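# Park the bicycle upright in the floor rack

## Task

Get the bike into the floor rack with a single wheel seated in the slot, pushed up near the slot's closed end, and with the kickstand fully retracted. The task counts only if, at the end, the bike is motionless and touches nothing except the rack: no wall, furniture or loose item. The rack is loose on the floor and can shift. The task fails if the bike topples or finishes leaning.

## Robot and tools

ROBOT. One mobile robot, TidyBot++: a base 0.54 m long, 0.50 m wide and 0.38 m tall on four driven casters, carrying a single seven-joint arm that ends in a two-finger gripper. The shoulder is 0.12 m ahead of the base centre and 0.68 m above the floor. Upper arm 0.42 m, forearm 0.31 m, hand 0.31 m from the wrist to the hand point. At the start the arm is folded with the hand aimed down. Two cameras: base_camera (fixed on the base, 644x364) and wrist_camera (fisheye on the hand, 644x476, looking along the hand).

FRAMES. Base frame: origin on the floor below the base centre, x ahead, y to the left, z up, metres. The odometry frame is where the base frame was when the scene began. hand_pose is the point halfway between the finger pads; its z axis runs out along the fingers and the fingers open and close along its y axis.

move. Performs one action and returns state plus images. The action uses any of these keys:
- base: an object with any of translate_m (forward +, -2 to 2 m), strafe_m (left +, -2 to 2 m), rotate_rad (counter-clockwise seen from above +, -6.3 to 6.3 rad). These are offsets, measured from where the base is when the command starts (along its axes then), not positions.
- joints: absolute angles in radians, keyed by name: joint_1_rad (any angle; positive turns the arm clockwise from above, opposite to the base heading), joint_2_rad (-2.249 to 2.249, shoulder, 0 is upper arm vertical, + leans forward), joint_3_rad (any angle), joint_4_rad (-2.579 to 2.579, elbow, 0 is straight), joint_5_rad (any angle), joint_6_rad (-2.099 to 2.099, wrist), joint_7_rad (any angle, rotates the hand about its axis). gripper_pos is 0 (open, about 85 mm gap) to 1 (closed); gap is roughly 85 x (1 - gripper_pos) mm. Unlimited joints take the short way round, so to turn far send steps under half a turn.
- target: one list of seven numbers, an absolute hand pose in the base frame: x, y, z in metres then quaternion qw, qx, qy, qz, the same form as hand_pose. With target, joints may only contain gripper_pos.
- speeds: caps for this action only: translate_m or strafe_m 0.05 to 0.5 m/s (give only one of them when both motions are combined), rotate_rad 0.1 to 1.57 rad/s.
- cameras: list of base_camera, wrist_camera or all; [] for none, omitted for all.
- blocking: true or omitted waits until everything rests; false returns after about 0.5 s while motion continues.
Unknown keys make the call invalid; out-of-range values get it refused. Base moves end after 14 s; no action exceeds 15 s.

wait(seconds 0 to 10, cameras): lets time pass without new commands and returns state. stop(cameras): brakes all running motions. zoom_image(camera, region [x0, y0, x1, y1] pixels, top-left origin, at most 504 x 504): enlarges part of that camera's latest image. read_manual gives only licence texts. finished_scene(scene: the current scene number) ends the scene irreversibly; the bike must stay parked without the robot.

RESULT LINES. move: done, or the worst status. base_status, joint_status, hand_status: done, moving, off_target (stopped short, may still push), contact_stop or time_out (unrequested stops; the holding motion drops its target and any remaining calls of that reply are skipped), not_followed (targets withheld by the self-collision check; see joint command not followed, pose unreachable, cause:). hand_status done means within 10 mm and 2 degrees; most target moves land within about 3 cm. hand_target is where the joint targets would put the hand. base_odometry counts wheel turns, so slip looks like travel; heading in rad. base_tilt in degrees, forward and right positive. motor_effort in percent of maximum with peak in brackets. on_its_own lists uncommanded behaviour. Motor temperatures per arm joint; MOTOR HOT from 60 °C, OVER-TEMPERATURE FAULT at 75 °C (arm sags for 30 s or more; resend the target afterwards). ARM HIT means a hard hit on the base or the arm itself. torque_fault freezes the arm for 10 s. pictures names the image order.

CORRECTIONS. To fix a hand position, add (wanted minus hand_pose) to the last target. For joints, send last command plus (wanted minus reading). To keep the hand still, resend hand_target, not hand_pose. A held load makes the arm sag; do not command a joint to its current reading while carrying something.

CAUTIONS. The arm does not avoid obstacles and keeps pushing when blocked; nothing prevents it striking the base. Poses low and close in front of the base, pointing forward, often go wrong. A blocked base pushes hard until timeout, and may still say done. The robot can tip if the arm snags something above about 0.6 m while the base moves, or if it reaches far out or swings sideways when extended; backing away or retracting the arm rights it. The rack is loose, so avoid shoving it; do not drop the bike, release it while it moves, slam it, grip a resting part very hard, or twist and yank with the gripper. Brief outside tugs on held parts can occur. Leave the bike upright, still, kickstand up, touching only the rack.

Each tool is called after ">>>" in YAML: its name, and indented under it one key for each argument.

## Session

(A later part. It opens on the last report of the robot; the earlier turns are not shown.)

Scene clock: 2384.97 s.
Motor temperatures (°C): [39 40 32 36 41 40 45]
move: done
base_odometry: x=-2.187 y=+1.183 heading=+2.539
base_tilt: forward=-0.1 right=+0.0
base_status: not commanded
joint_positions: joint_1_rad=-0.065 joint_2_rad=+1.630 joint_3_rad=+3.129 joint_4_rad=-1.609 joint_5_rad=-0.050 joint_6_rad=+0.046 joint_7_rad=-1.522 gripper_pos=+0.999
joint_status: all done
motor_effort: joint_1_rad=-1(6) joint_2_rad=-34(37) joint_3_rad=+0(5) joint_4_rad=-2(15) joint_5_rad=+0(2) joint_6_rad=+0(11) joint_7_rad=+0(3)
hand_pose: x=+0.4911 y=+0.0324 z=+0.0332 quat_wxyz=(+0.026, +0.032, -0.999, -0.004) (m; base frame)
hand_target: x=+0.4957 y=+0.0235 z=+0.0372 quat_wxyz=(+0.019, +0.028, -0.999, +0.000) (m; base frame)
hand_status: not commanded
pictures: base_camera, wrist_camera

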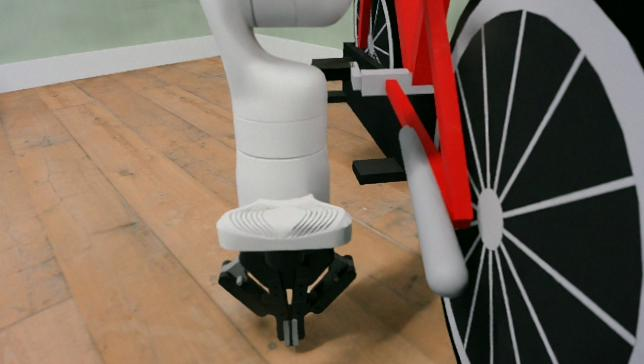

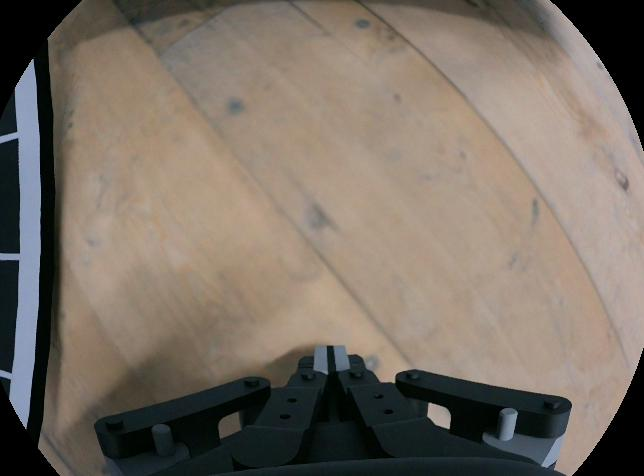

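>>> move:
  joints: {"joint_1_rad":-0.25,"joint_2_rad":0.954,"joint_3_rad":3.14,"joint_4_rad":-2.10,"joint_5_rad":0,"joint_6_rad":-0.09,"joint_7_rad":-1.57}

Scene clock: 2395.40 s.
Motor temperatures (°C): [39 40 32 36 41 40 45]
move: done
base_odometry: x=-2.187 y=+1.183 heading=+2.539
base_tilt: forward=-0.1 right=+0.0
base_status: not commanded
joint_positions: joint_1_rad=-0.238 joint_2_rad=+0.979 joint_3_rad=+3.129 joint_4_rad=-2.075 joint_5_rad=-0.050 joint_6_rad=-0.015 joint_7_rad=-1.522 gripper_pos=+0.999
joint_status: all done
motor_effort: joint_1_rad=-1(2) joint_2_rad=-31(37) joint_3_rad=+0(2) joint_4_rad=+0(4) joint_5_rad=+0(2) joint_6_rad=+1(3) joint_7_rad=+0(1)
hand_pose: x=+0.5051 y=+0.1023 z=+0.2930 quat_wxyz=(-0.035, +0.122, -0.992, -0.010) (m; base frame)
hand_target: x=+0.4769 y=+0.0936 z=+0.3008 quat_wxyz=(+0.001, +0.126, -0.992, +0.000) (m; base frame)
hand_status: not commanded
pictures: base_camera, wrist_camera

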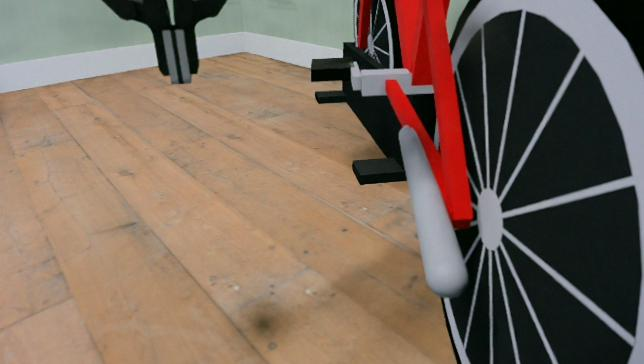

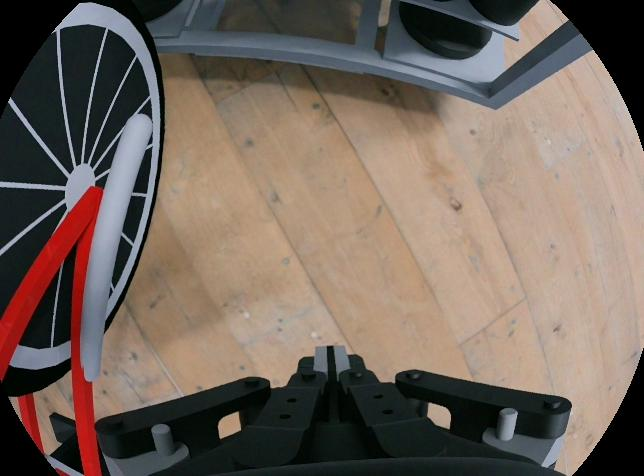

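>>> move:
  joints: {"joint_1_rad":-0.32,"joint_2_rad":1.383,"joint_3_rad":3.14,"joint_4_rad":-2.125,"joint_5_rad":0,"joint_6_rad":0.366,"joint_7_rad":-1.57}

Scene clock: 2408.80 s.
Motor temperatures (°C): [39 40 32 36 41 40 45]
move: done
base_odometry: x=-2.187 y=+1.183 heading=+2.539
base_tilt: forward=+0.0 right=+0.1
base_status: not commanded
joint_positions: joint_1_rad=-0.308 joint_2_rad=+1.373 joint_3_rad=+3.129 joint_4_rad=-2.100 joint_5_rad=-0.050 joint_6_rad=+0.287 joint_7_rad=-1.522 gripper_pos=+0.999
joint_status: all done
motor_effort: joint_1_rad=-1(2) joint_2_rad=-29(32) joint_3_rad=+1(2) joint_4_rad=-6(8) joint_5_rad=+0(1) joint_6_rad=-1(2) joint_7_rad=+0(1)
hand_pose: x=+0.4004 y=+0.0936 z=+0.1565 quat_wxyz=(+0.022, +0.155, -0.988, +0.004) (m; base frame)
hand_target: x=+0.4036 y=+0.0967 z=+0.1556 quat_wxyz=(+0.000, +0.160, -0.987, -0.001) (m; base frame)
hand_status: not commanded
pictures: base_camera, wrist_camera

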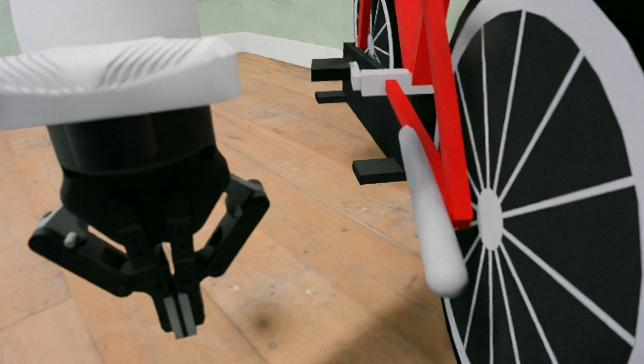

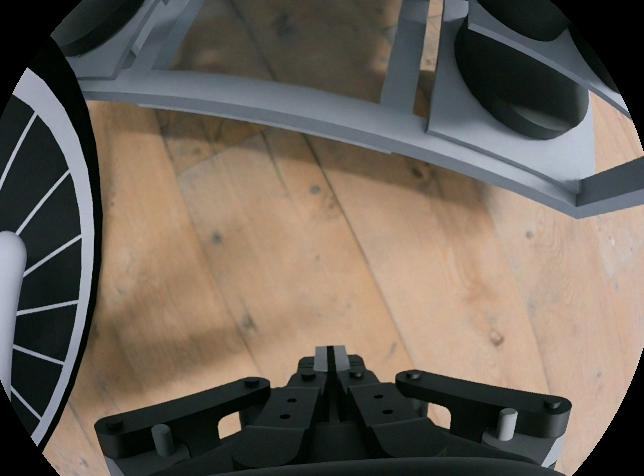

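>>> move:
  joints: {"joint_1_rad":0.0,"joint_2_rad":1.30,"joint_3_rad":3.14,"joint_4_rad":-2.115,"joint_5_rad":0,"joint_6_rad":0.33,"joint_7_rad":-1.57}

>>> move:
  joints: {"joint_1_rad":0.15}

Scene clock: 2416.33 s.
Motor temperatures (°C): [39 40 32 36 41 40 45]
move: done
base_odometry: x=-2.187 y=+1.183 heading=+2.539
base_tilt: forward=+0.0 right=+0.0
base_status: not commanded
joint_positions: joint_1_rad=-0.007 joint_2_rad=+1.325 joint_3_rad=+3.131 joint_4_rad=-2.100 joint_5_rad=-0.050 joint_6_rad=+0.290 joint_7_rad=-1.522 gripper_pos=+0.999
joint_status: all done
motor_effort: joint_1_rad=-1(3) joint_2_rad=-30(30) joint_3_rad=+1(2) joint_4_rad=-6(8) joint_5_rad=+0(2) joint_6_rad=+0(2) joint_7_rad=+0(1)
hand_pose: x=+0.4413 y=+0.0053 z=+0.1713 quat_wxyz=(-0.003, +0.006, -1.000, +0.002) (m; base frame)
hand_target: x=+0.4571 y=+0.0023 z=+0.1809 quat_wxyz=(-0.028, +0.001, -1.000, -0.001) (m; base frame)
hand_status: not commanded
pictures: base_camera, wrist_camera

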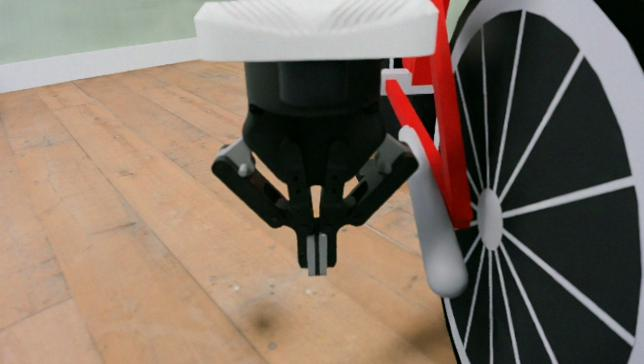

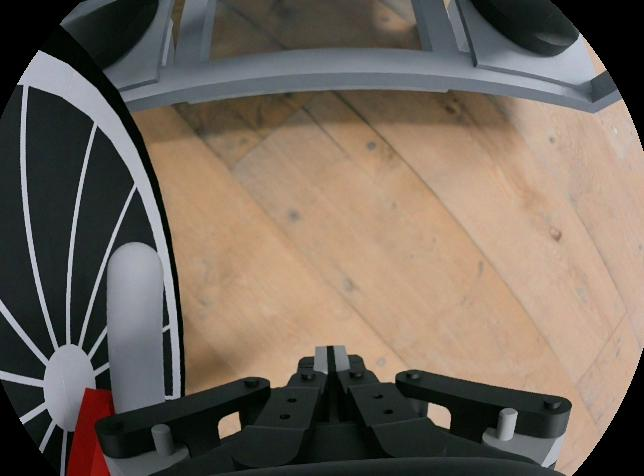

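Scene clock: 2417.40 s.
Motor temperatures (°C): [39 40 32 36 41 40 45]
move: done
base_odometry: x=-2.187 y=+1.183 heading=+2.539
base_tilt: forward=+0.0 right=+0.0
base_status: not commanded
joint_positions: joint_1_rad=+0.143 joint_2_rad=+1.321 joint_3_rad=+3.132 joint_4_rad=-2.100 joint_5_rad=-0.049 joint_6_rad=+0.290 joint_7_rad=-1.522 gripper_pos=+0.999
joint_status: all done
motor_effort: joint_1_rad=+0(3) joint_2_rad=-30(30) joint_3_rad=+0(3) joint_4_rad=-6(7) joint_5_rad=+1(1) joint_6_rad=+1(1) joint_7_rad=+0(0)
hand_pose: x=+0.4401 y=-0.0440 z=+0.1725 quat_wxyz=(-0.005, -0.070, -0.998, +0.003) (m; base frame)
hand_target: x=+0.4537 y=-0.0483 z=+0.1809 quat_wxyz=(-0.028, -0.074, -0.997, +0.001) (m; base frame)
hand_status: not commanded
pictures: base_camera, wrist_camera

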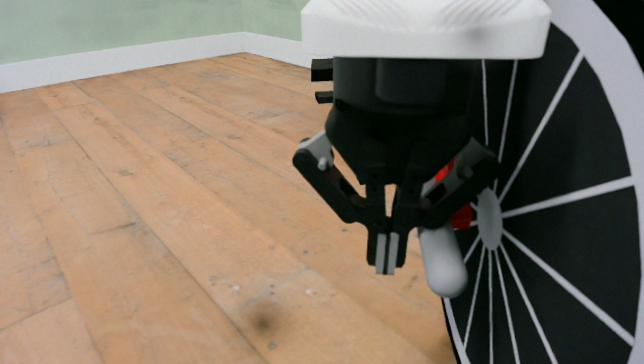

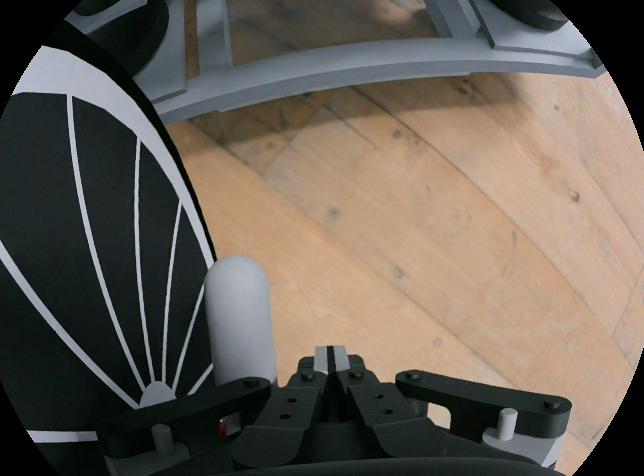

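>>> move:
  joints: {"joint_1_rad":0.25}

>>> move:
  joints: {"joint_1_rad":0.36}

Scene clock: 2420.63 s.
Motor temperatures (°C): [39 40 32 36 41 40 45]
move: done
base_odometry: x=-2.187 y=+1.183 heading=+2.539
base_tilt: forward=+0.0 right=+0.0
base_status: not commanded
joint_positions: joint_1_rad=+0.214 joint_2_rad=+1.314 joint_3_rad=+3.106 joint_4_rad=-2.103 joint_5_rad=-0.048 joint_6_rad=+0.290 joint_7_rad=-1.522 gripper_pos=+0.999
joint_status: all done
motor_effort: joint_1_rad=+4(5) joint_2_rad=-28(30) joint_3_rad=+8(9) joint_4_rad=-3(6) joint_5_rad=-1(2) joint_6_rad=+1(2) joint_7_rad=+0(0)
hand_pose: x=+0.4412 y=-0.0524 z=+0.1757 quat_wxyz=(-0.008, -0.101, -0.995, -0.009) (m; base frame)
hand_target: x=+0.4472 y=-0.0815 z=+0.1809 quat_wxyz=(-0.028, -0.124, -0.992, +0.003) (m; base frame)
hand_status: not commanded
pictures: base_camera, wrist_camera

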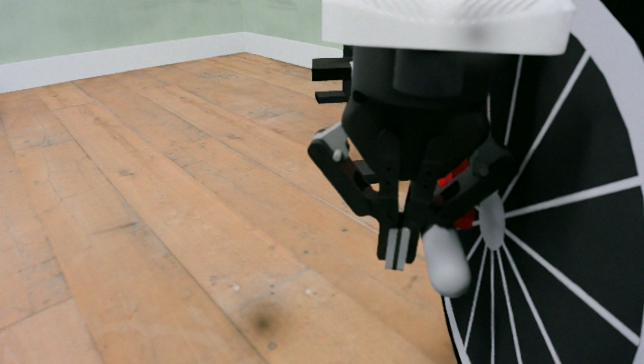

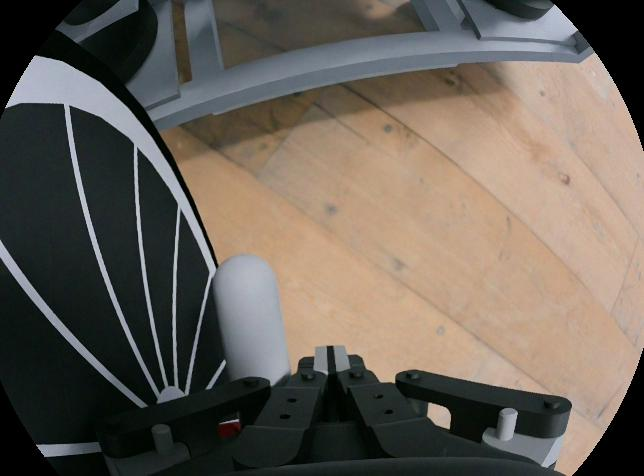

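Scene clock: 2422.17 s.
Motor temperatures (°C): [39 40 32 36 41 40 45]
move: done
base_odometry: x=-2.187 y=+1.183 heading=+2.539
base_tilt: forward=-0.1 right=+0.0
base_status: not commanded
joint_positions: joint_1_rad=+0.345 joint_2_rad=+1.284 joint_3_rad=+3.118 joint_4_rad=-2.111 joint_5_rad=-0.045 joint_6_rad=+0.291 joint_7_rad=-1.522 gripper_pos=+0.999
joint_status: all done
motor_effort: joint_1_rad=+1(8) joint_2_rad=-26(30) joint_3_rad=+3(14) joint_4_rad=-4(7) joint_5_rad=+0(3) joint_6_rad=+0(3) joint_7_rad=+0(0)
hand_pose: x=+0.4395 y=-0.1034 z=+0.1859 quat_wxyz=(-0.020, -0.166, -0.986, -0.002) (m; base frame)
hand_target: x=+0.4363 y=-0.1170 z=+0.1809 quat_wxyz=(-0.028, -0.178, -0.984, +0.004) (m; base frame)
hand_status: not commanded
pictures: base_camera, wrist_camera

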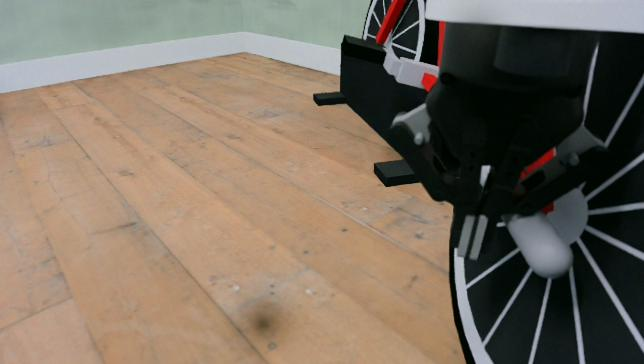

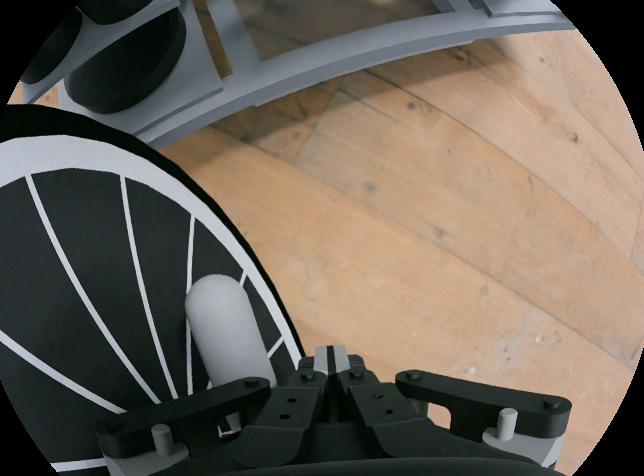

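>>> move:
  joints: {"joint_1_rad":0.0}

>>> move:
  joints: {"joint_1_rad":-0.35,"joint_2_rad":0.9}

Scene clock: 2426.27 s.
Motor temperatures (°C): [39 40 32 36 41 40 45]
move: done
base_odometry: x=-2.187 y=+1.183 heading=+2.539
base_tilt: forward=+0.0 right=-0.1
base_status: not commanded
joint_positions: joint_1_rad=+0.008 joint_2_rad=+1.289 joint_3_rad=+3.134 joint_4_rad=-2.111 joint_5_rad=-0.045 joint_6_rad=+0.291 joint_7_rad=-1.522 gripper_pos=+0.999
joint_status: all done
motor_effort: joint_1_rad=-1(4) joint_2_rad=-30(30) joint_3_rad=+1(3) joint_4_rad=-6(6) joint_5_rad=+0(1) joint_6_rad=+0(1) joint_7_rad=+0(0)
hand_pose: x=+0.4530 y=-0.0012 z=+0.1838 quat_wxyz=(-0.016, +0.000, -1.000, +0.003) (m; base frame)
hand_target: x=+0.4571 y=+0.0023 z=+0.1809 quat_wxyz=(-0.028, +0.001, -1.000, -0.001) (m; base frame)
hand_status: not commanded
pictures: base_camera, wrist_camera

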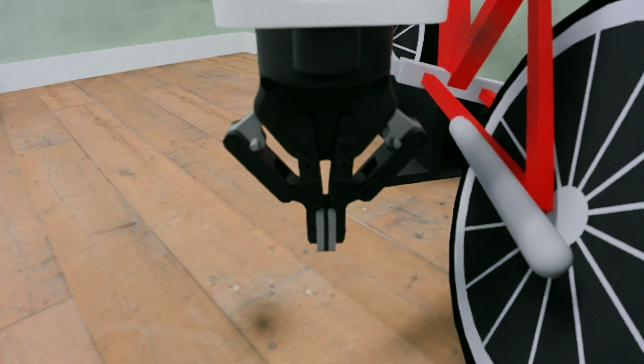

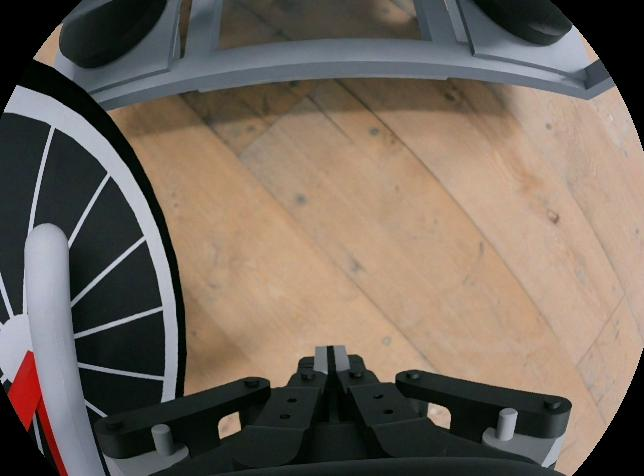

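Scene clock: 2427.80 s.
Motor temperatures (°C): [39 40 32 36 41 40 45]
move: done
base_odometry: x=-2.187 y=+1.183 heading=+2.539
base_tilt: forward=-0.1 right=+0.0
base_status: not commanded
joint_positions: joint_1_rad=-0.342 joint_2_rad=+0.921 joint_3_rad=+3.134 joint_4_rad=-2.111 joint_5_rad=-0.045 joint_6_rad=+0.291 joint_7_rad=-1.522 gripper_pos=+0.999
joint_status: all done
motor_effort: joint_1_rad=-1(3) joint_2_rad=-32(33) joint_3_rad=+1(2) joint_4_rad=+2(5) joint_5_rad=+0(1) joint_6_rad=+4(4) joint_7_rad=+0(0)
hand_pose: x=+0.5808 y=+0.1661 z=+0.3373 quat_wxyz=(-0.197, +0.170, -0.965, -0.030) (m; base frame)
hand_target: x=+0.5940 y=+0.1758 z=+0.3521 quat_wxyz=(-0.223, +0.170, -0.959, -0.040) (m; base frame)
hand_status: not commanded
pictures: base_camera, wrist_camera

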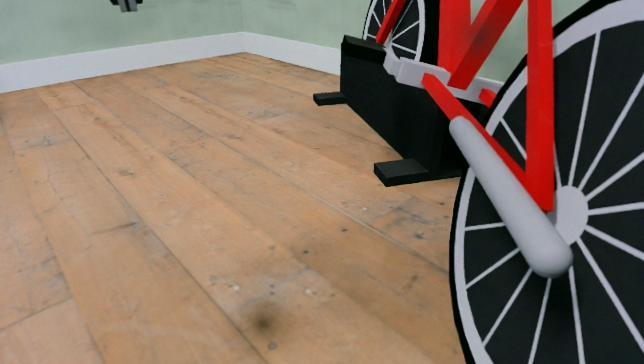

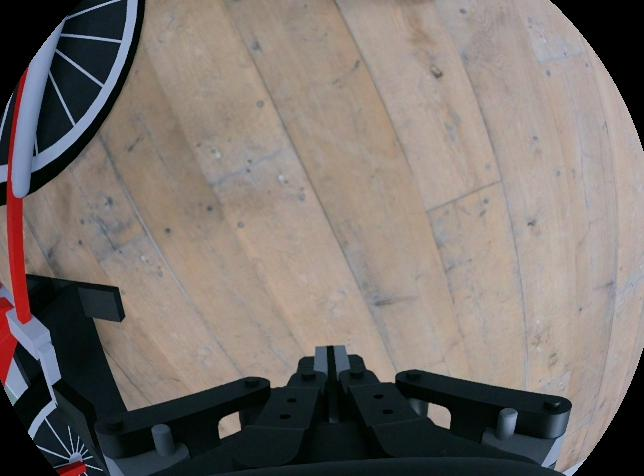

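>>> move:
  target: [0.50, 0.20, 0.5, 0, 0.707, -0.707, 0]
  cameras: []

>>> move:
  target: [0.50, 0.15, 0.75, 0, 0.707, -0.707, 0]

Scene clock: 2434.23 s.
Motor temperatures (°C): [39 40 32 36 41 40 45]
move: off_target
base_odometry: x=-2.187 y=+1.183 heading=+2.539
base_tilt: forward=-0.1 right=+0.0
base_status: not commanded
joint_positions: joint_1_rad=-0.757 joint_2_rad=+0.579 joint_3_rad=+3.534 joint_4_rad=-1.890 joint_5_rad=-0.234 joint_6_rad=-0.698 joint_7_rad=-0.271 gripper_pos=+0.999
joint_status: not commanded
motor_effort: joint_1_rad=+0(2) joint_2_rad=-28(34) joint_3_rad=+4(5) joint_4_rad=+10(10) joint_5_rad=+0(1) joint_6_rad=+1(4) joint_7_rad=+0(0)
hand_pose: x=+0.5107 y=+0.1856 z=+0.4874 quat_wxyz=(-0.001, +0.698, -0.715, +0.033) (m; base frame)
hand_target: x=+0.5000 y=+0.2000 z=+0.5000 quat_wxyz=(+0.000, +0.707, -0.707, +0.000) (m; base frame)
hand_status: off_target (0.022 m and 4.0 deg from the pose sent, 0.185 m and 73.2 deg at the start)
pictures: none
No camera images: "cameras" was empty.

Scene clock: 2436.23 s.
Motor temperatures (°C): [39 40 32 36 41 40 45]
move: off_target
base_odometry: x=-2.187 y=+1.183 heading=+2.539
base_tilt: forward=-0.1 right=+0.0
base_status: not commanded
joint_positions: joint_1_rad=-0.474 joint_2_rad=+0.243 joint_3_rad=+3.281 joint_4_rad=-1.461 joint_5_rad=-0.100 joint_6_rad=-1.397 joint_7_rad=-0.273 gripper_pos=+0.999
joint_status: not commanded
motor_effort: joint_1_rad=-1(2) joint_2_rad=-24(31) joint_3_rad=+1(5) joint_4_rad=+14(15) joint_5_rad=+0(1) joint_6_rad=+1(1) joint_7_rad=+0(0)
hand_pose: x=+0.5104 y=+0.1739 z=+0.7384 quat_wxyz=(-0.034, +0.725, -0.688, -0.019) (m; base frame)
hand_target: x=+0.5000 y=+0.1500 z=+0.7500 quat_wxyz=(+0.000, +0.707, -0.707, +0.000) (m; base frame)
hand_status: off_target (0.029 m and 5.4 deg from the pose sent, 0.265 m and 4.0 deg at the start)
pictures: base_camera, wrist_camera

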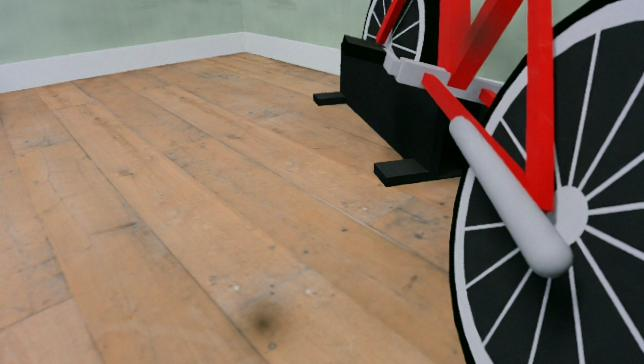

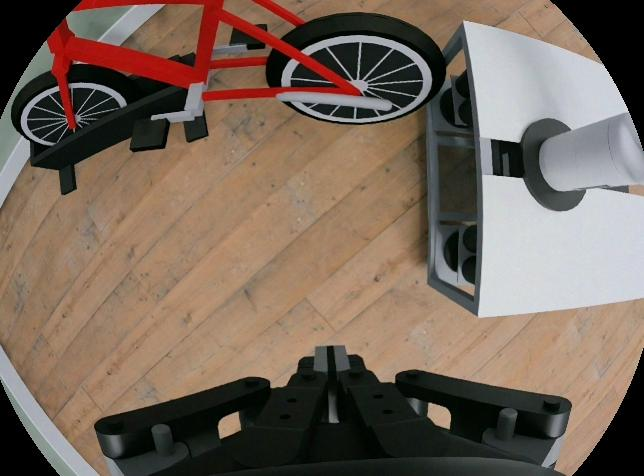

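>>> move:
  base: {"translate_m":-0.3}
  speeds: {"translate_m":0.1}

>>> wait:
  seconds: 2

Scene clock: 2442.60 s.
Motor temperatures (°C): [39 40 32 36 41 40 45]
move: done
base_odometry: x=-1.940 y=+1.013 heading=+2.539
base_tilt: forward=-0.1 right=+0.0
base_status: done
joint_positions: joint_1_rad=-0.471 joint_2_rad=+0.240 joint_3_rad=+3.277 joint_4_rad=-1.460 joint_5_rad=-0.098 joint_6_rad=-1.405 joint_7_rad=-0.273 gripper_pos=+0.999
joint_status: not commanded
motor_effort: joint_1_rad=+0(2) joint_2_rad=-24(27) joint_3_rad=+2(3) joint_4_rad=+14(16) joint_5_rad=+0(1) joint_6_rad=+0(2) joint_7_rad=+0(0)
hand_pose: x=+0.5084 y=+0.1731 z=+0.7399 quat_wxyz=(-0.032, +0.725, -0.688, -0.020) (m; base frame)
hand_target: x=+0.5000 y=+0.1500 z=+0.7500 quat_wxyz=(+0.000, +0.707, -0.707, +0.000) (m; base frame)
hand_status: not commanded
pictures: base_camera, wrist_camera

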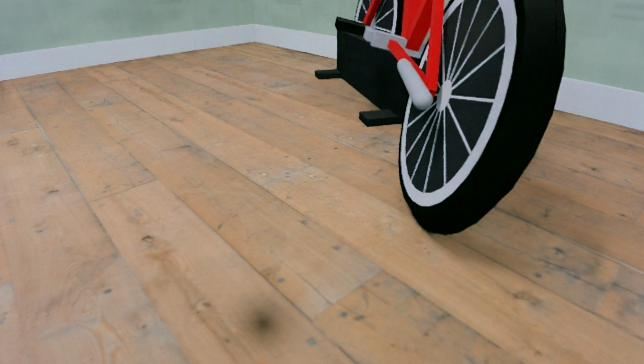

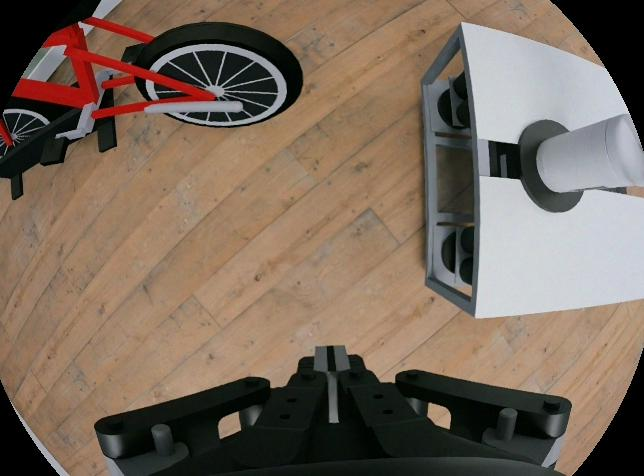

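Scene clock: 2444.60 s.
Motor temperatures (°C): [39 40 32 36 41 40 45]
base_odometry: x=-1.940 y=+1.013 heading=+2.539
base_tilt: forward=-0.1 right=+0.0
base_status: done
joint_positions: joint_1_rad=-0.471 joint_2_rad=+0.240 joint_3_rad=+3.277 joint_4_rad=-1.460 joint_5_rad=-0.098 joint_6_rad=-1.405 joint_7_rad=-0.273 gripper_pos=+0.999
joint_status: not commanded
motor_effort: joint_1_rad=+0(2) joint_2_rad=-24(27) joint_3_rad=+2(3) joint_4_rad=+15(16) joint_5_rad=+0(1) joint_6_rad=+1(2) joint_7_rad=+0(0)
hand_pose: x=+0.5084 y=+0.1731 z=+0.7399 quat_wxyz=(-0.032, +0.725, -0.688, -0.020) (m; base frame)
hand_target: x=+0.5000 y=+0.1500 z=+0.7500 quat_wxyz=(+0.000, +0.707, -0.707, +0.000) (m; base frame)
hand_status: not commanded
wait: 2.00 s; at rest by 0.27 s
pictures: base_camera, wrist_camera

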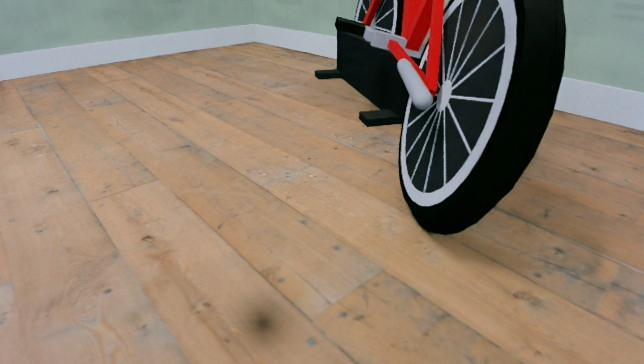

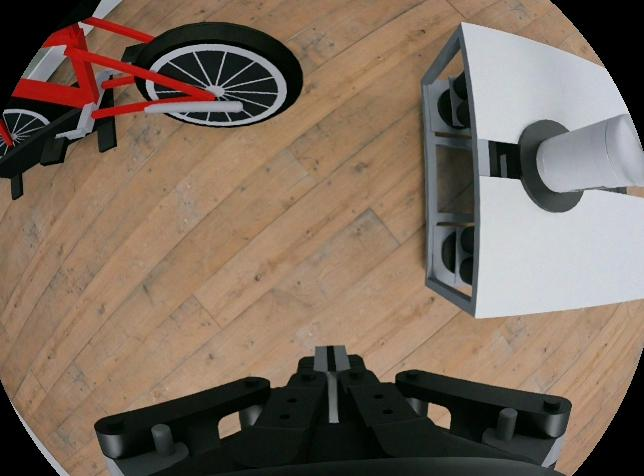

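>>> move:
  base: {"translate_m":0.35,"strafe_m":0.5}
  speeds: {"translate_m":0.4}

Scene clock: 2450.83 s.
Motor temperatures (°C): [39 40 32 36 41 40 45]
move: done
base_odometry: x=-2.511 y=+0.800 heading=+2.539
base_tilt: forward=+0.0 right=+0.0
base_status: done
joint_positions: joint_1_rad=-0.468 joint_2_rad=+0.239 joint_3_rad=+3.275 joint_4_rad=-1.460 joint_5_rad=-0.096 joint_6_rad=-1.405 joint_7_rad=-0.273 gripper_pos=+0.999
joint_status: not commanded
motor_effort: joint_1_rad=-1(3) joint_2_rad=-24(27) joint_3_rad=+1(3) joint_4_rad=+15(16) joint_5_rad=-1(1) joint_6_rad=+1(2) joint_7_rad=+0(1)
hand_pose: x=+0.5087 y=+0.1717 z=+0.7404 quat_wxyz=(-0.032, +0.725, -0.688, -0.019) (m; base frame)
hand_target: x=+0.5000 y=+0.1500 z=+0.7500 quat_wxyz=(+0.000, +0.707, -0.707, +0.000) (m; base frame)
hand_status: not commanded
pictures: base_camera, wrist_camera

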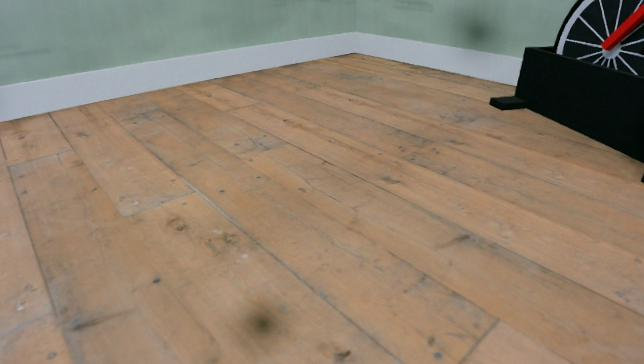

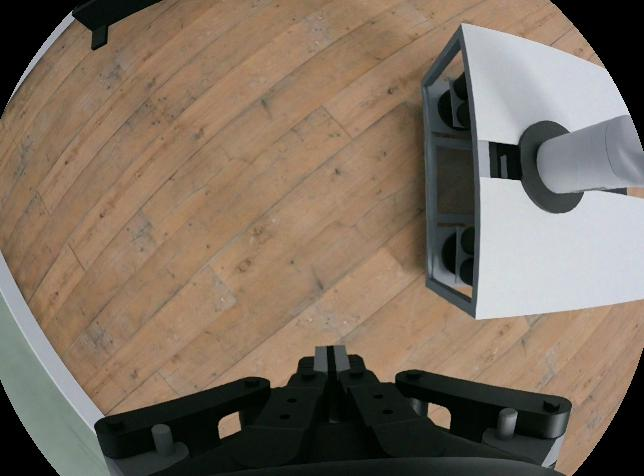

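>>> move:
  base: {"rotate_rad":-0.75}
  speeds: {"rotate_rad":0.5}

Scene clock: 2457.63 s.
Motor temperatures (°C): [39 40 32 36 41 40 45]
move: done
base_odometry: x=-2.511 y=+0.800 heading=+1.789
base_tilt: forward=-0.1 right=+0.0
base_status: done
joint_positions: joint_1_rad=-0.462 joint_2_rad=+0.239 joint_3_rad=+3.269 joint_4_rad=-1.460 joint_5_rad=-0.091 joint_6_rad=-1.405 joint_7_rad=-0.273 gripper_pos=+0.999
joint_status: not commanded
motor_effort: joint_1_rad=-1(3) joint_2_rad=-24(25) joint_3_rad=+2(4) joint_4_rad=+15(16) joint_5_rad=+0(1) joint_6_rad=+1(1) joint_7_rad=+0(0)
hand_pose: x=+0.5093 y=+0.1700 z=+0.7403 quat_wxyz=(-0.031, +0.725, -0.688, -0.017) (m; base frame)
hand_target: x=+0.5000 y=+0.1500 z=+0.7500 quat_wxyz=(+0.000, +0.707, -0.707, +0.000) (m; base frame)
hand_status: not commanded
pictures: base_camera, wrist_camera

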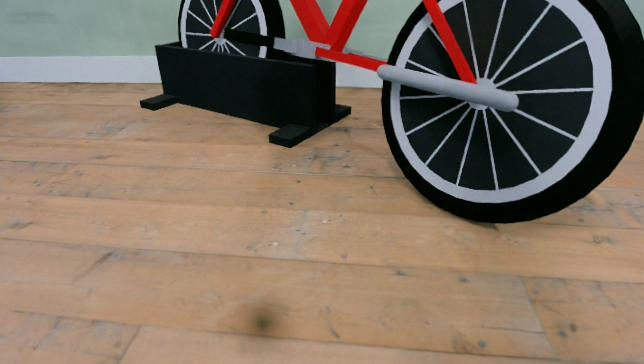

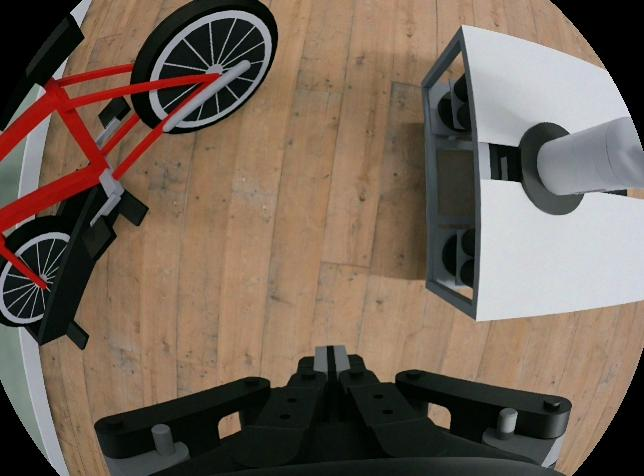

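>>> zoom_image:
  camera: "base_camera"
  region: [130, 0, 540, 200]

>>> zoom_image:
  camera: "wrist_camera"
  region: [0, 150, 160, 360]

Scaled by 1.229.

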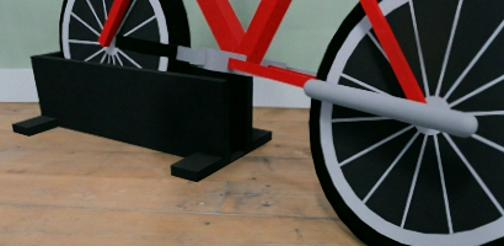

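Scaled by 2.400.

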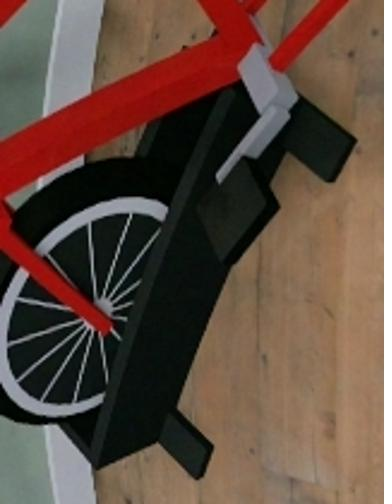

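>>> move:
  base: {"translate_m":0.2,"strafe_m":0.15}
  speeds: {"translate_m":0.2}

>>> zoom_image:
  camera: "wrist_camera"
  region: [0, 100, 300, 400]

Scene clock: 2474.30 s.
Motor temperatures (°C): [39 39 32 36 41 40 45]
move: done
base_odometry: x=-2.701 y=+0.963 heading=+1.789
base_tilt: forward=+0.0 right=+0.0
base_status: done
joint_positions: joint_1_rad=-0.462 joint_2_rad=+0.237 joint_3_rad=+3.269 joint_4_rad=-1.459 joint_5_rad=-0.091 joint_6_rad=-1.407 joint_7_rad=-0.273 gripper_pos=+0.999
joint_status: not commanded
motor_effort: joint_1_rad=+0(3) joint_2_rad=-24(29) joint_3_rad=+2(3) joint_4_rad=+15(16) joint_5_rad=+0(1) joint_6_rad=+0(2) joint_7_rad=+0(0)
hand_pose: x=+0.5091 y=+0.1699 z=+0.7413 quat_wxyz=(-0.032, +0.725, -0.688, -0.017) (m; base frame)
hand_target: x=+0.5000 y=+0.1500 z=+0.7500 quat_wxyz=(+0.000, +0.707, -0.707, +0.000) (m; base frame)
hand_status: not commanded
pictures: base_camera, wrist_camera

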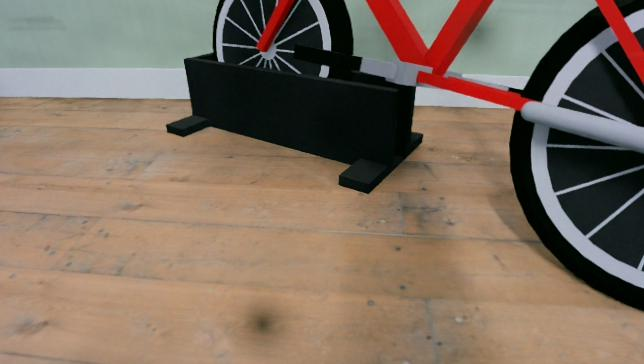

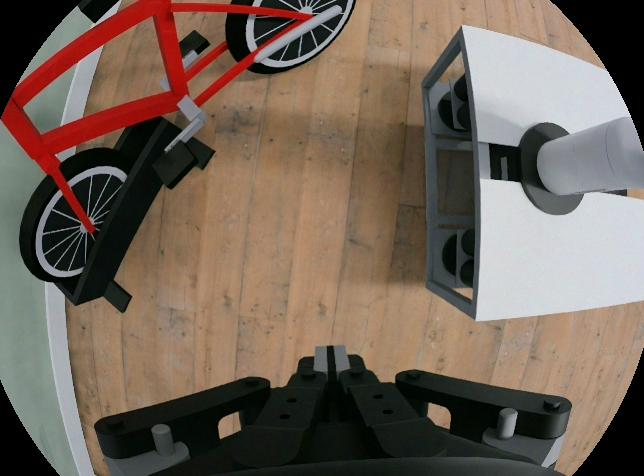

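Scaled by 1.680.

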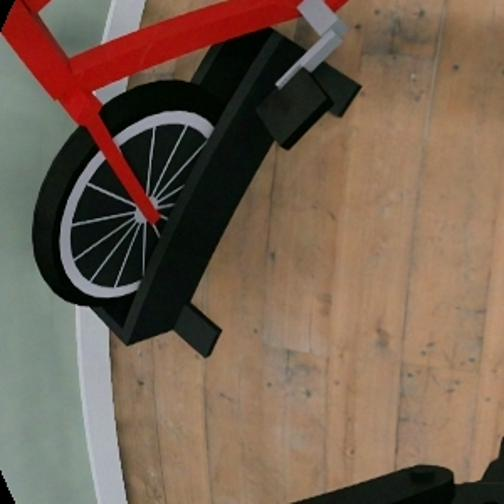

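>>> move:
  base: {"translate_m":-0.292,"strafe_m":-0.345}
  cameras: []

>>> move:
  base: {"rotate_rad":0.82}
  cameras: []

>>> move:
  base: {"translate_m":-0.208,"strafe_m":-0.633}

Scene clock: 2493.60 s.
Motor temperatures (°C): [39 39 32 36 41 40 45]
move: done
base_odometry: x=-2.301 y=+0.752 heading=+1.789
base_tilt: forward=-0.1 right=+0.0
base_status: done
joint_positions: joint_1_rad=-0.462 joint_2_rad=+0.233 joint_3_rad=+3.269 joint_4_rad=-1.458 joint_5_rad=-0.091 joint_6_rad=-1.409 joint_7_rad=-0.273 gripper_pos=+0.999
joint_status: not commanded
motor_effort: joint_1_rad=+0(3) joint_2_rad=-24(27) joint_3_rad=+2(3) joint_4_rad=+15(16) joint_5_rad=+0(1) joint_6_rad=+0(2) joint_7_rad=+0(0)
hand_pose: x=+0.5082 y=+0.1699 z=+0.7434 quat_wxyz=(-0.033, +0.725, -0.687, -0.017) (m; base frame)
hand_target: x=+0.5000 y=+0.1500 z=+0.7500 quat_wxyz=(+0.000, +0.707, -0.707, +0.000) (m; base frame)
hand_status: not commanded
pictures: none
No camera images: "cameras" was empty.

Scene clock: 2495.57 s.
Motor temperatures (°C): [39 39 32 36 41 40 45]
move: done
base_odometry: x=-2.301 y=+0.752 heading=+2.609
base_tilt: forward=-0.1 right=+0.0
base_status: done
joint_positions: joint_1_rad=-0.468 joint_2_rad=+0.233 joint_3_rad=+3.262 joint_4_rad=-1.458 joint_5_rad=-0.089 joint_6_rad=-1.409 joint_7_rad=-0.273 gripper_pos=+0.999
joint_status: not commanded
motor_effort: joint_1_rad=-1(4) joint_2_rad=-24(26) joint_3_rad=+2(4) joint_4_rad=+15(16) joint_5_rad=+0(1) joint_6_rad=+0(1) joint_7_rad=+0(0)
hand_pose: x=+0.5061 y=+0.1743 z=+0.7434 quat_wxyz=(-0.033, +0.730, -0.683, -0.017) (m; base frame)
hand_target: x=+0.5000 y=+0.1500 z=+0.7500 quat_wxyz=(+0.000, +0.707, -0.707, +0.000) (m; base frame)
hand_status: not commanded
pictures: none
No camera images: "cameras" was empty.

Scene clock: 2497.97 s.
Motor temperatures (°C): [39 39 32 36 41 40 45]
move: done
base_odometry: x=-1.800 y=+1.192 heading=+2.609
base_tilt: forward=-0.1 right=+0.0
base_status: done
joint_positions: joint_1_rad=-0.460 joint_2_rad=+0.231 joint_3_rad=+3.262 joint_4_rad=-1.458 joint_5_rad=-0.088 joint_6_rad=-1.410 joint_7_rad=-0.273 gripper_pos=+0.999
joint_status: not commanded
motor_effort: joint_1_rad=+0(3) joint_2_rad=-24(26) joint_3_rad=+2(4) joint_4_rad=+15(16) joint_5_rad=+0(1) joint_6_rad=+1(2) joint_7_rad=+0(0)
hand_pose: x=+0.5075 y=+0.1704 z=+0.7441 quat_wxyz=(-0.033, +0.727, -0.686, -0.016) (m; base frame)
hand_target: x=+0.5000 y=+0.1500 z=+0.7500 quat_wxyz=(+0.000, +0.707, -0.707, +0.000) (m; base frame)
hand_status: not commanded
pictures: base_camera, wrist_camera

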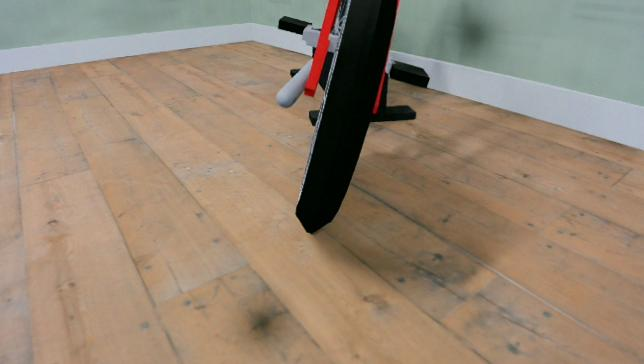

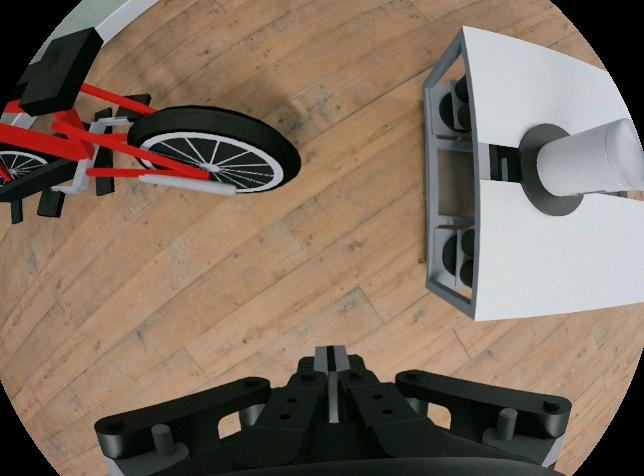

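>>> move:
  joints: {"joint_1_rad":-0.2,"joint_2_rad":0.1,"joint_3_rad":3.14,"joint_4_rad":-1.3,"joint_5_rad":0,"joint_6_rad":-0.75,"joint_7_rad":-1.57}

Scene clock: 2515.60 s.
Motor temperatures (°C): [39 39 32 36 40 40 45]
move: done
base_odometry: x=-1.800 y=+1.192 heading=+2.609
base_tilt: forward=-0.1 right=+0.0
base_status: not commanded
joint_positions: joint_1_rad=-0.208 joint_2_rad=+0.117 joint_3_rad=+3.157 joint_4_rad=-1.317 joint_5_rad=-0.072 joint_6_rad=-0.835 joint_7_rad=-1.489 gripper_pos=+0.999
joint_status: all done
motor_effort: joint_1_rad=+0(3) joint_2_rad=-24(25) joint_3_rad=+2(3) joint_4_rad=+18(20) joint_5_rad=+0(1) joint_6_rad=+6(8) joint_7_rad=+0(1)
hand_pose: x=+0.7036 y=+0.1327 z=+0.9426 quat_wxyz=(-0.419, +0.114, -0.899, -0.057) (m; base frame)
hand_target: x=+0.7186 y=+0.1239 z=+0.9835 quat_wxyz=(-0.473, +0.089, -0.875, -0.048) (m; base frame)
hand_status: not commanded
pictures: base_camera, wrist_camera

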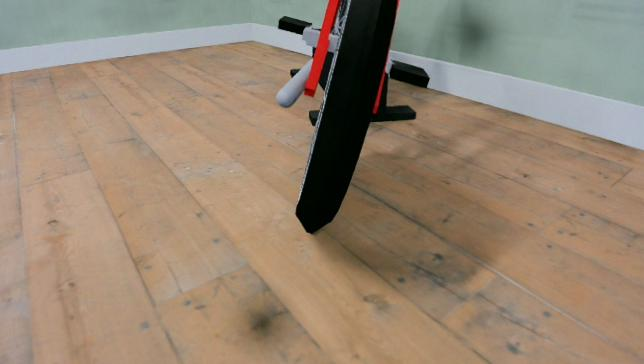

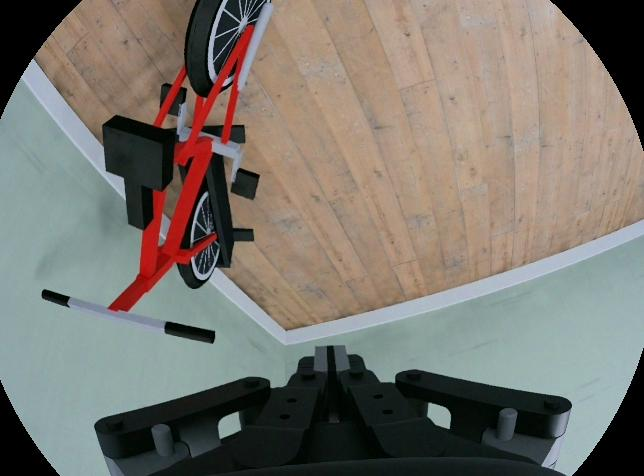

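>>> zoom_image:
  camera: "wrist_camera"
  region: [140, 140, 290, 320]

Scaled by 2.800.

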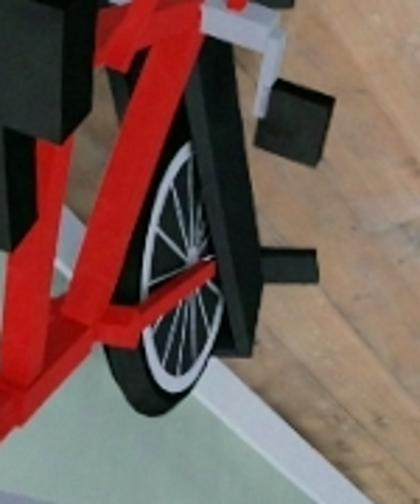

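>>> move:
  base: {"translate_m":0.28}
  speeds: {"translate_m":0.1}

Scene clock: 2548.03 s.
Motor temperatures (°C): [39 39 32 36 40 40 45]
move: done
base_odometry: x=-2.042 y=+1.334 heading=+2.609
base_tilt: forward=+0.0 right=+0.0
base_status: done
joint_positions: joint_1_rad=-0.208 joint_2_rad=+0.112 joint_3_rad=+3.156 joint_4_rad=-1.317 joint_5_rad=-0.071 joint_6_rad=-0.830 joint_7_rad=-1.492 gripper_pos=+0.999
joint_status: not commanded
motor_effort: joint_1_rad=-1(1) joint_2_rad=-23(27) joint_3_rad=+1(3) joint_4_rad=+18(20) joint_5_rad=+0(1) joint_6_rad=+7(8) joint_7_rad=+0(0)
hand_pose: x=+0.7031 y=+0.1329 z=+0.9470 quat_wxyz=(-0.424, +0.113, -0.897, -0.058) (m; base frame)
hand_target: x=+0.7186 y=+0.1239 z=+0.9835 quat_wxyz=(-0.473, +0.089, -0.875, -0.048) (m; base frame)
hand_status: not commanded
pictures: base_camera, wrist_camera

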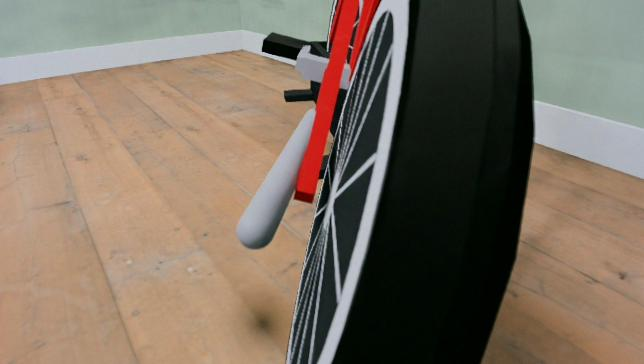

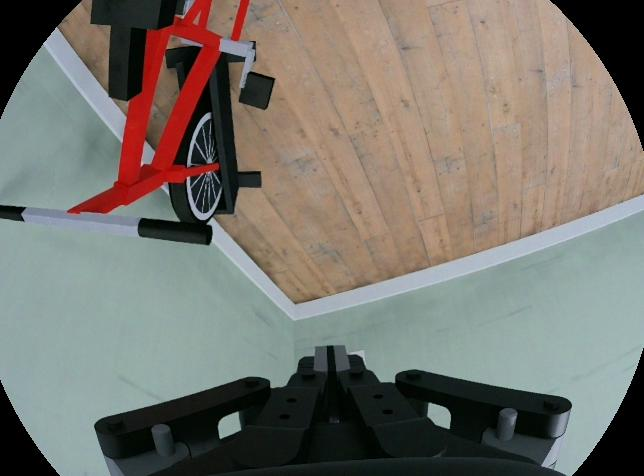

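>>> zoom_image:
  camera: "wrist_camera"
  region: [140, 30, 290, 240]

>>> move:
  base: {"translate_m":0.04}
  speeds: {"translate_m":0.05}

>>> zoom_image:
  camera: "wrist_camera"
  region: [140, 30, 290, 240]

Scaled by 2.400.

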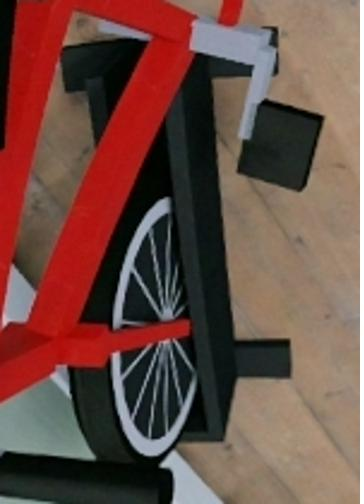

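Scene clock: 2553.20 s.
Motor temperatures (°C): [39 39 32 36 40 40 45]
move: done
base_odometry: x=-2.076 y=+1.355 heading=+2.608
base_tilt: forward=-0.1 right=+0.0
base_status: done
joint_positions: joint_1_rad=-0.208 joint_2_rad=+0.111 joint_3_rad=+3.156 joint_4_rad=-1.317 joint_5_rad=-0.071 joint_6_rad=-0.829 joint_7_rad=-1.492 gripper_pos=+0.999
joint_status: not commanded
motor_effort: joint_1_rad=-1(2) joint_2_rad=-23(27) joint_3_rad=+2(3) joint_4_rad=+19(20) joint_5_rad=+0(1) joint_6_rad=+7(8) joint_7_rad=+0(0)
hand_pose: x=+0.7028 y=+0.1330 z=+0.9480 quat_wxyz=(-0.425, +0.113, -0.896, -0.058) (m; base frame)
hand_target: x=+0.7186 y=+0.1239 z=+0.9835 quat_wxyz=(-0.473, +0.089, -0.875, -0.048) (m; base frame)
hand_status: not commanded
pictures: base_camera, wrist_camera

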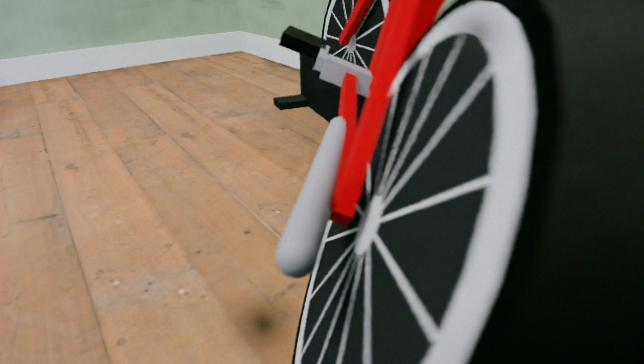

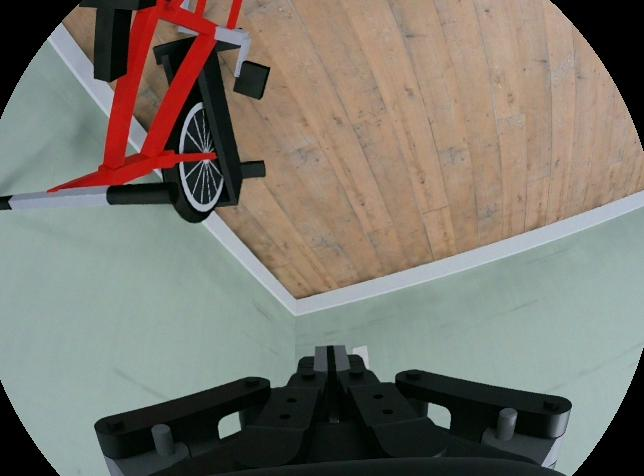

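Scaled by 2.400.

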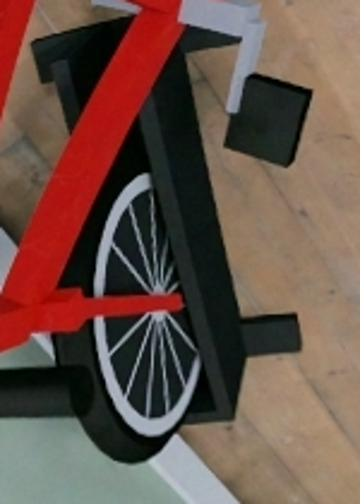

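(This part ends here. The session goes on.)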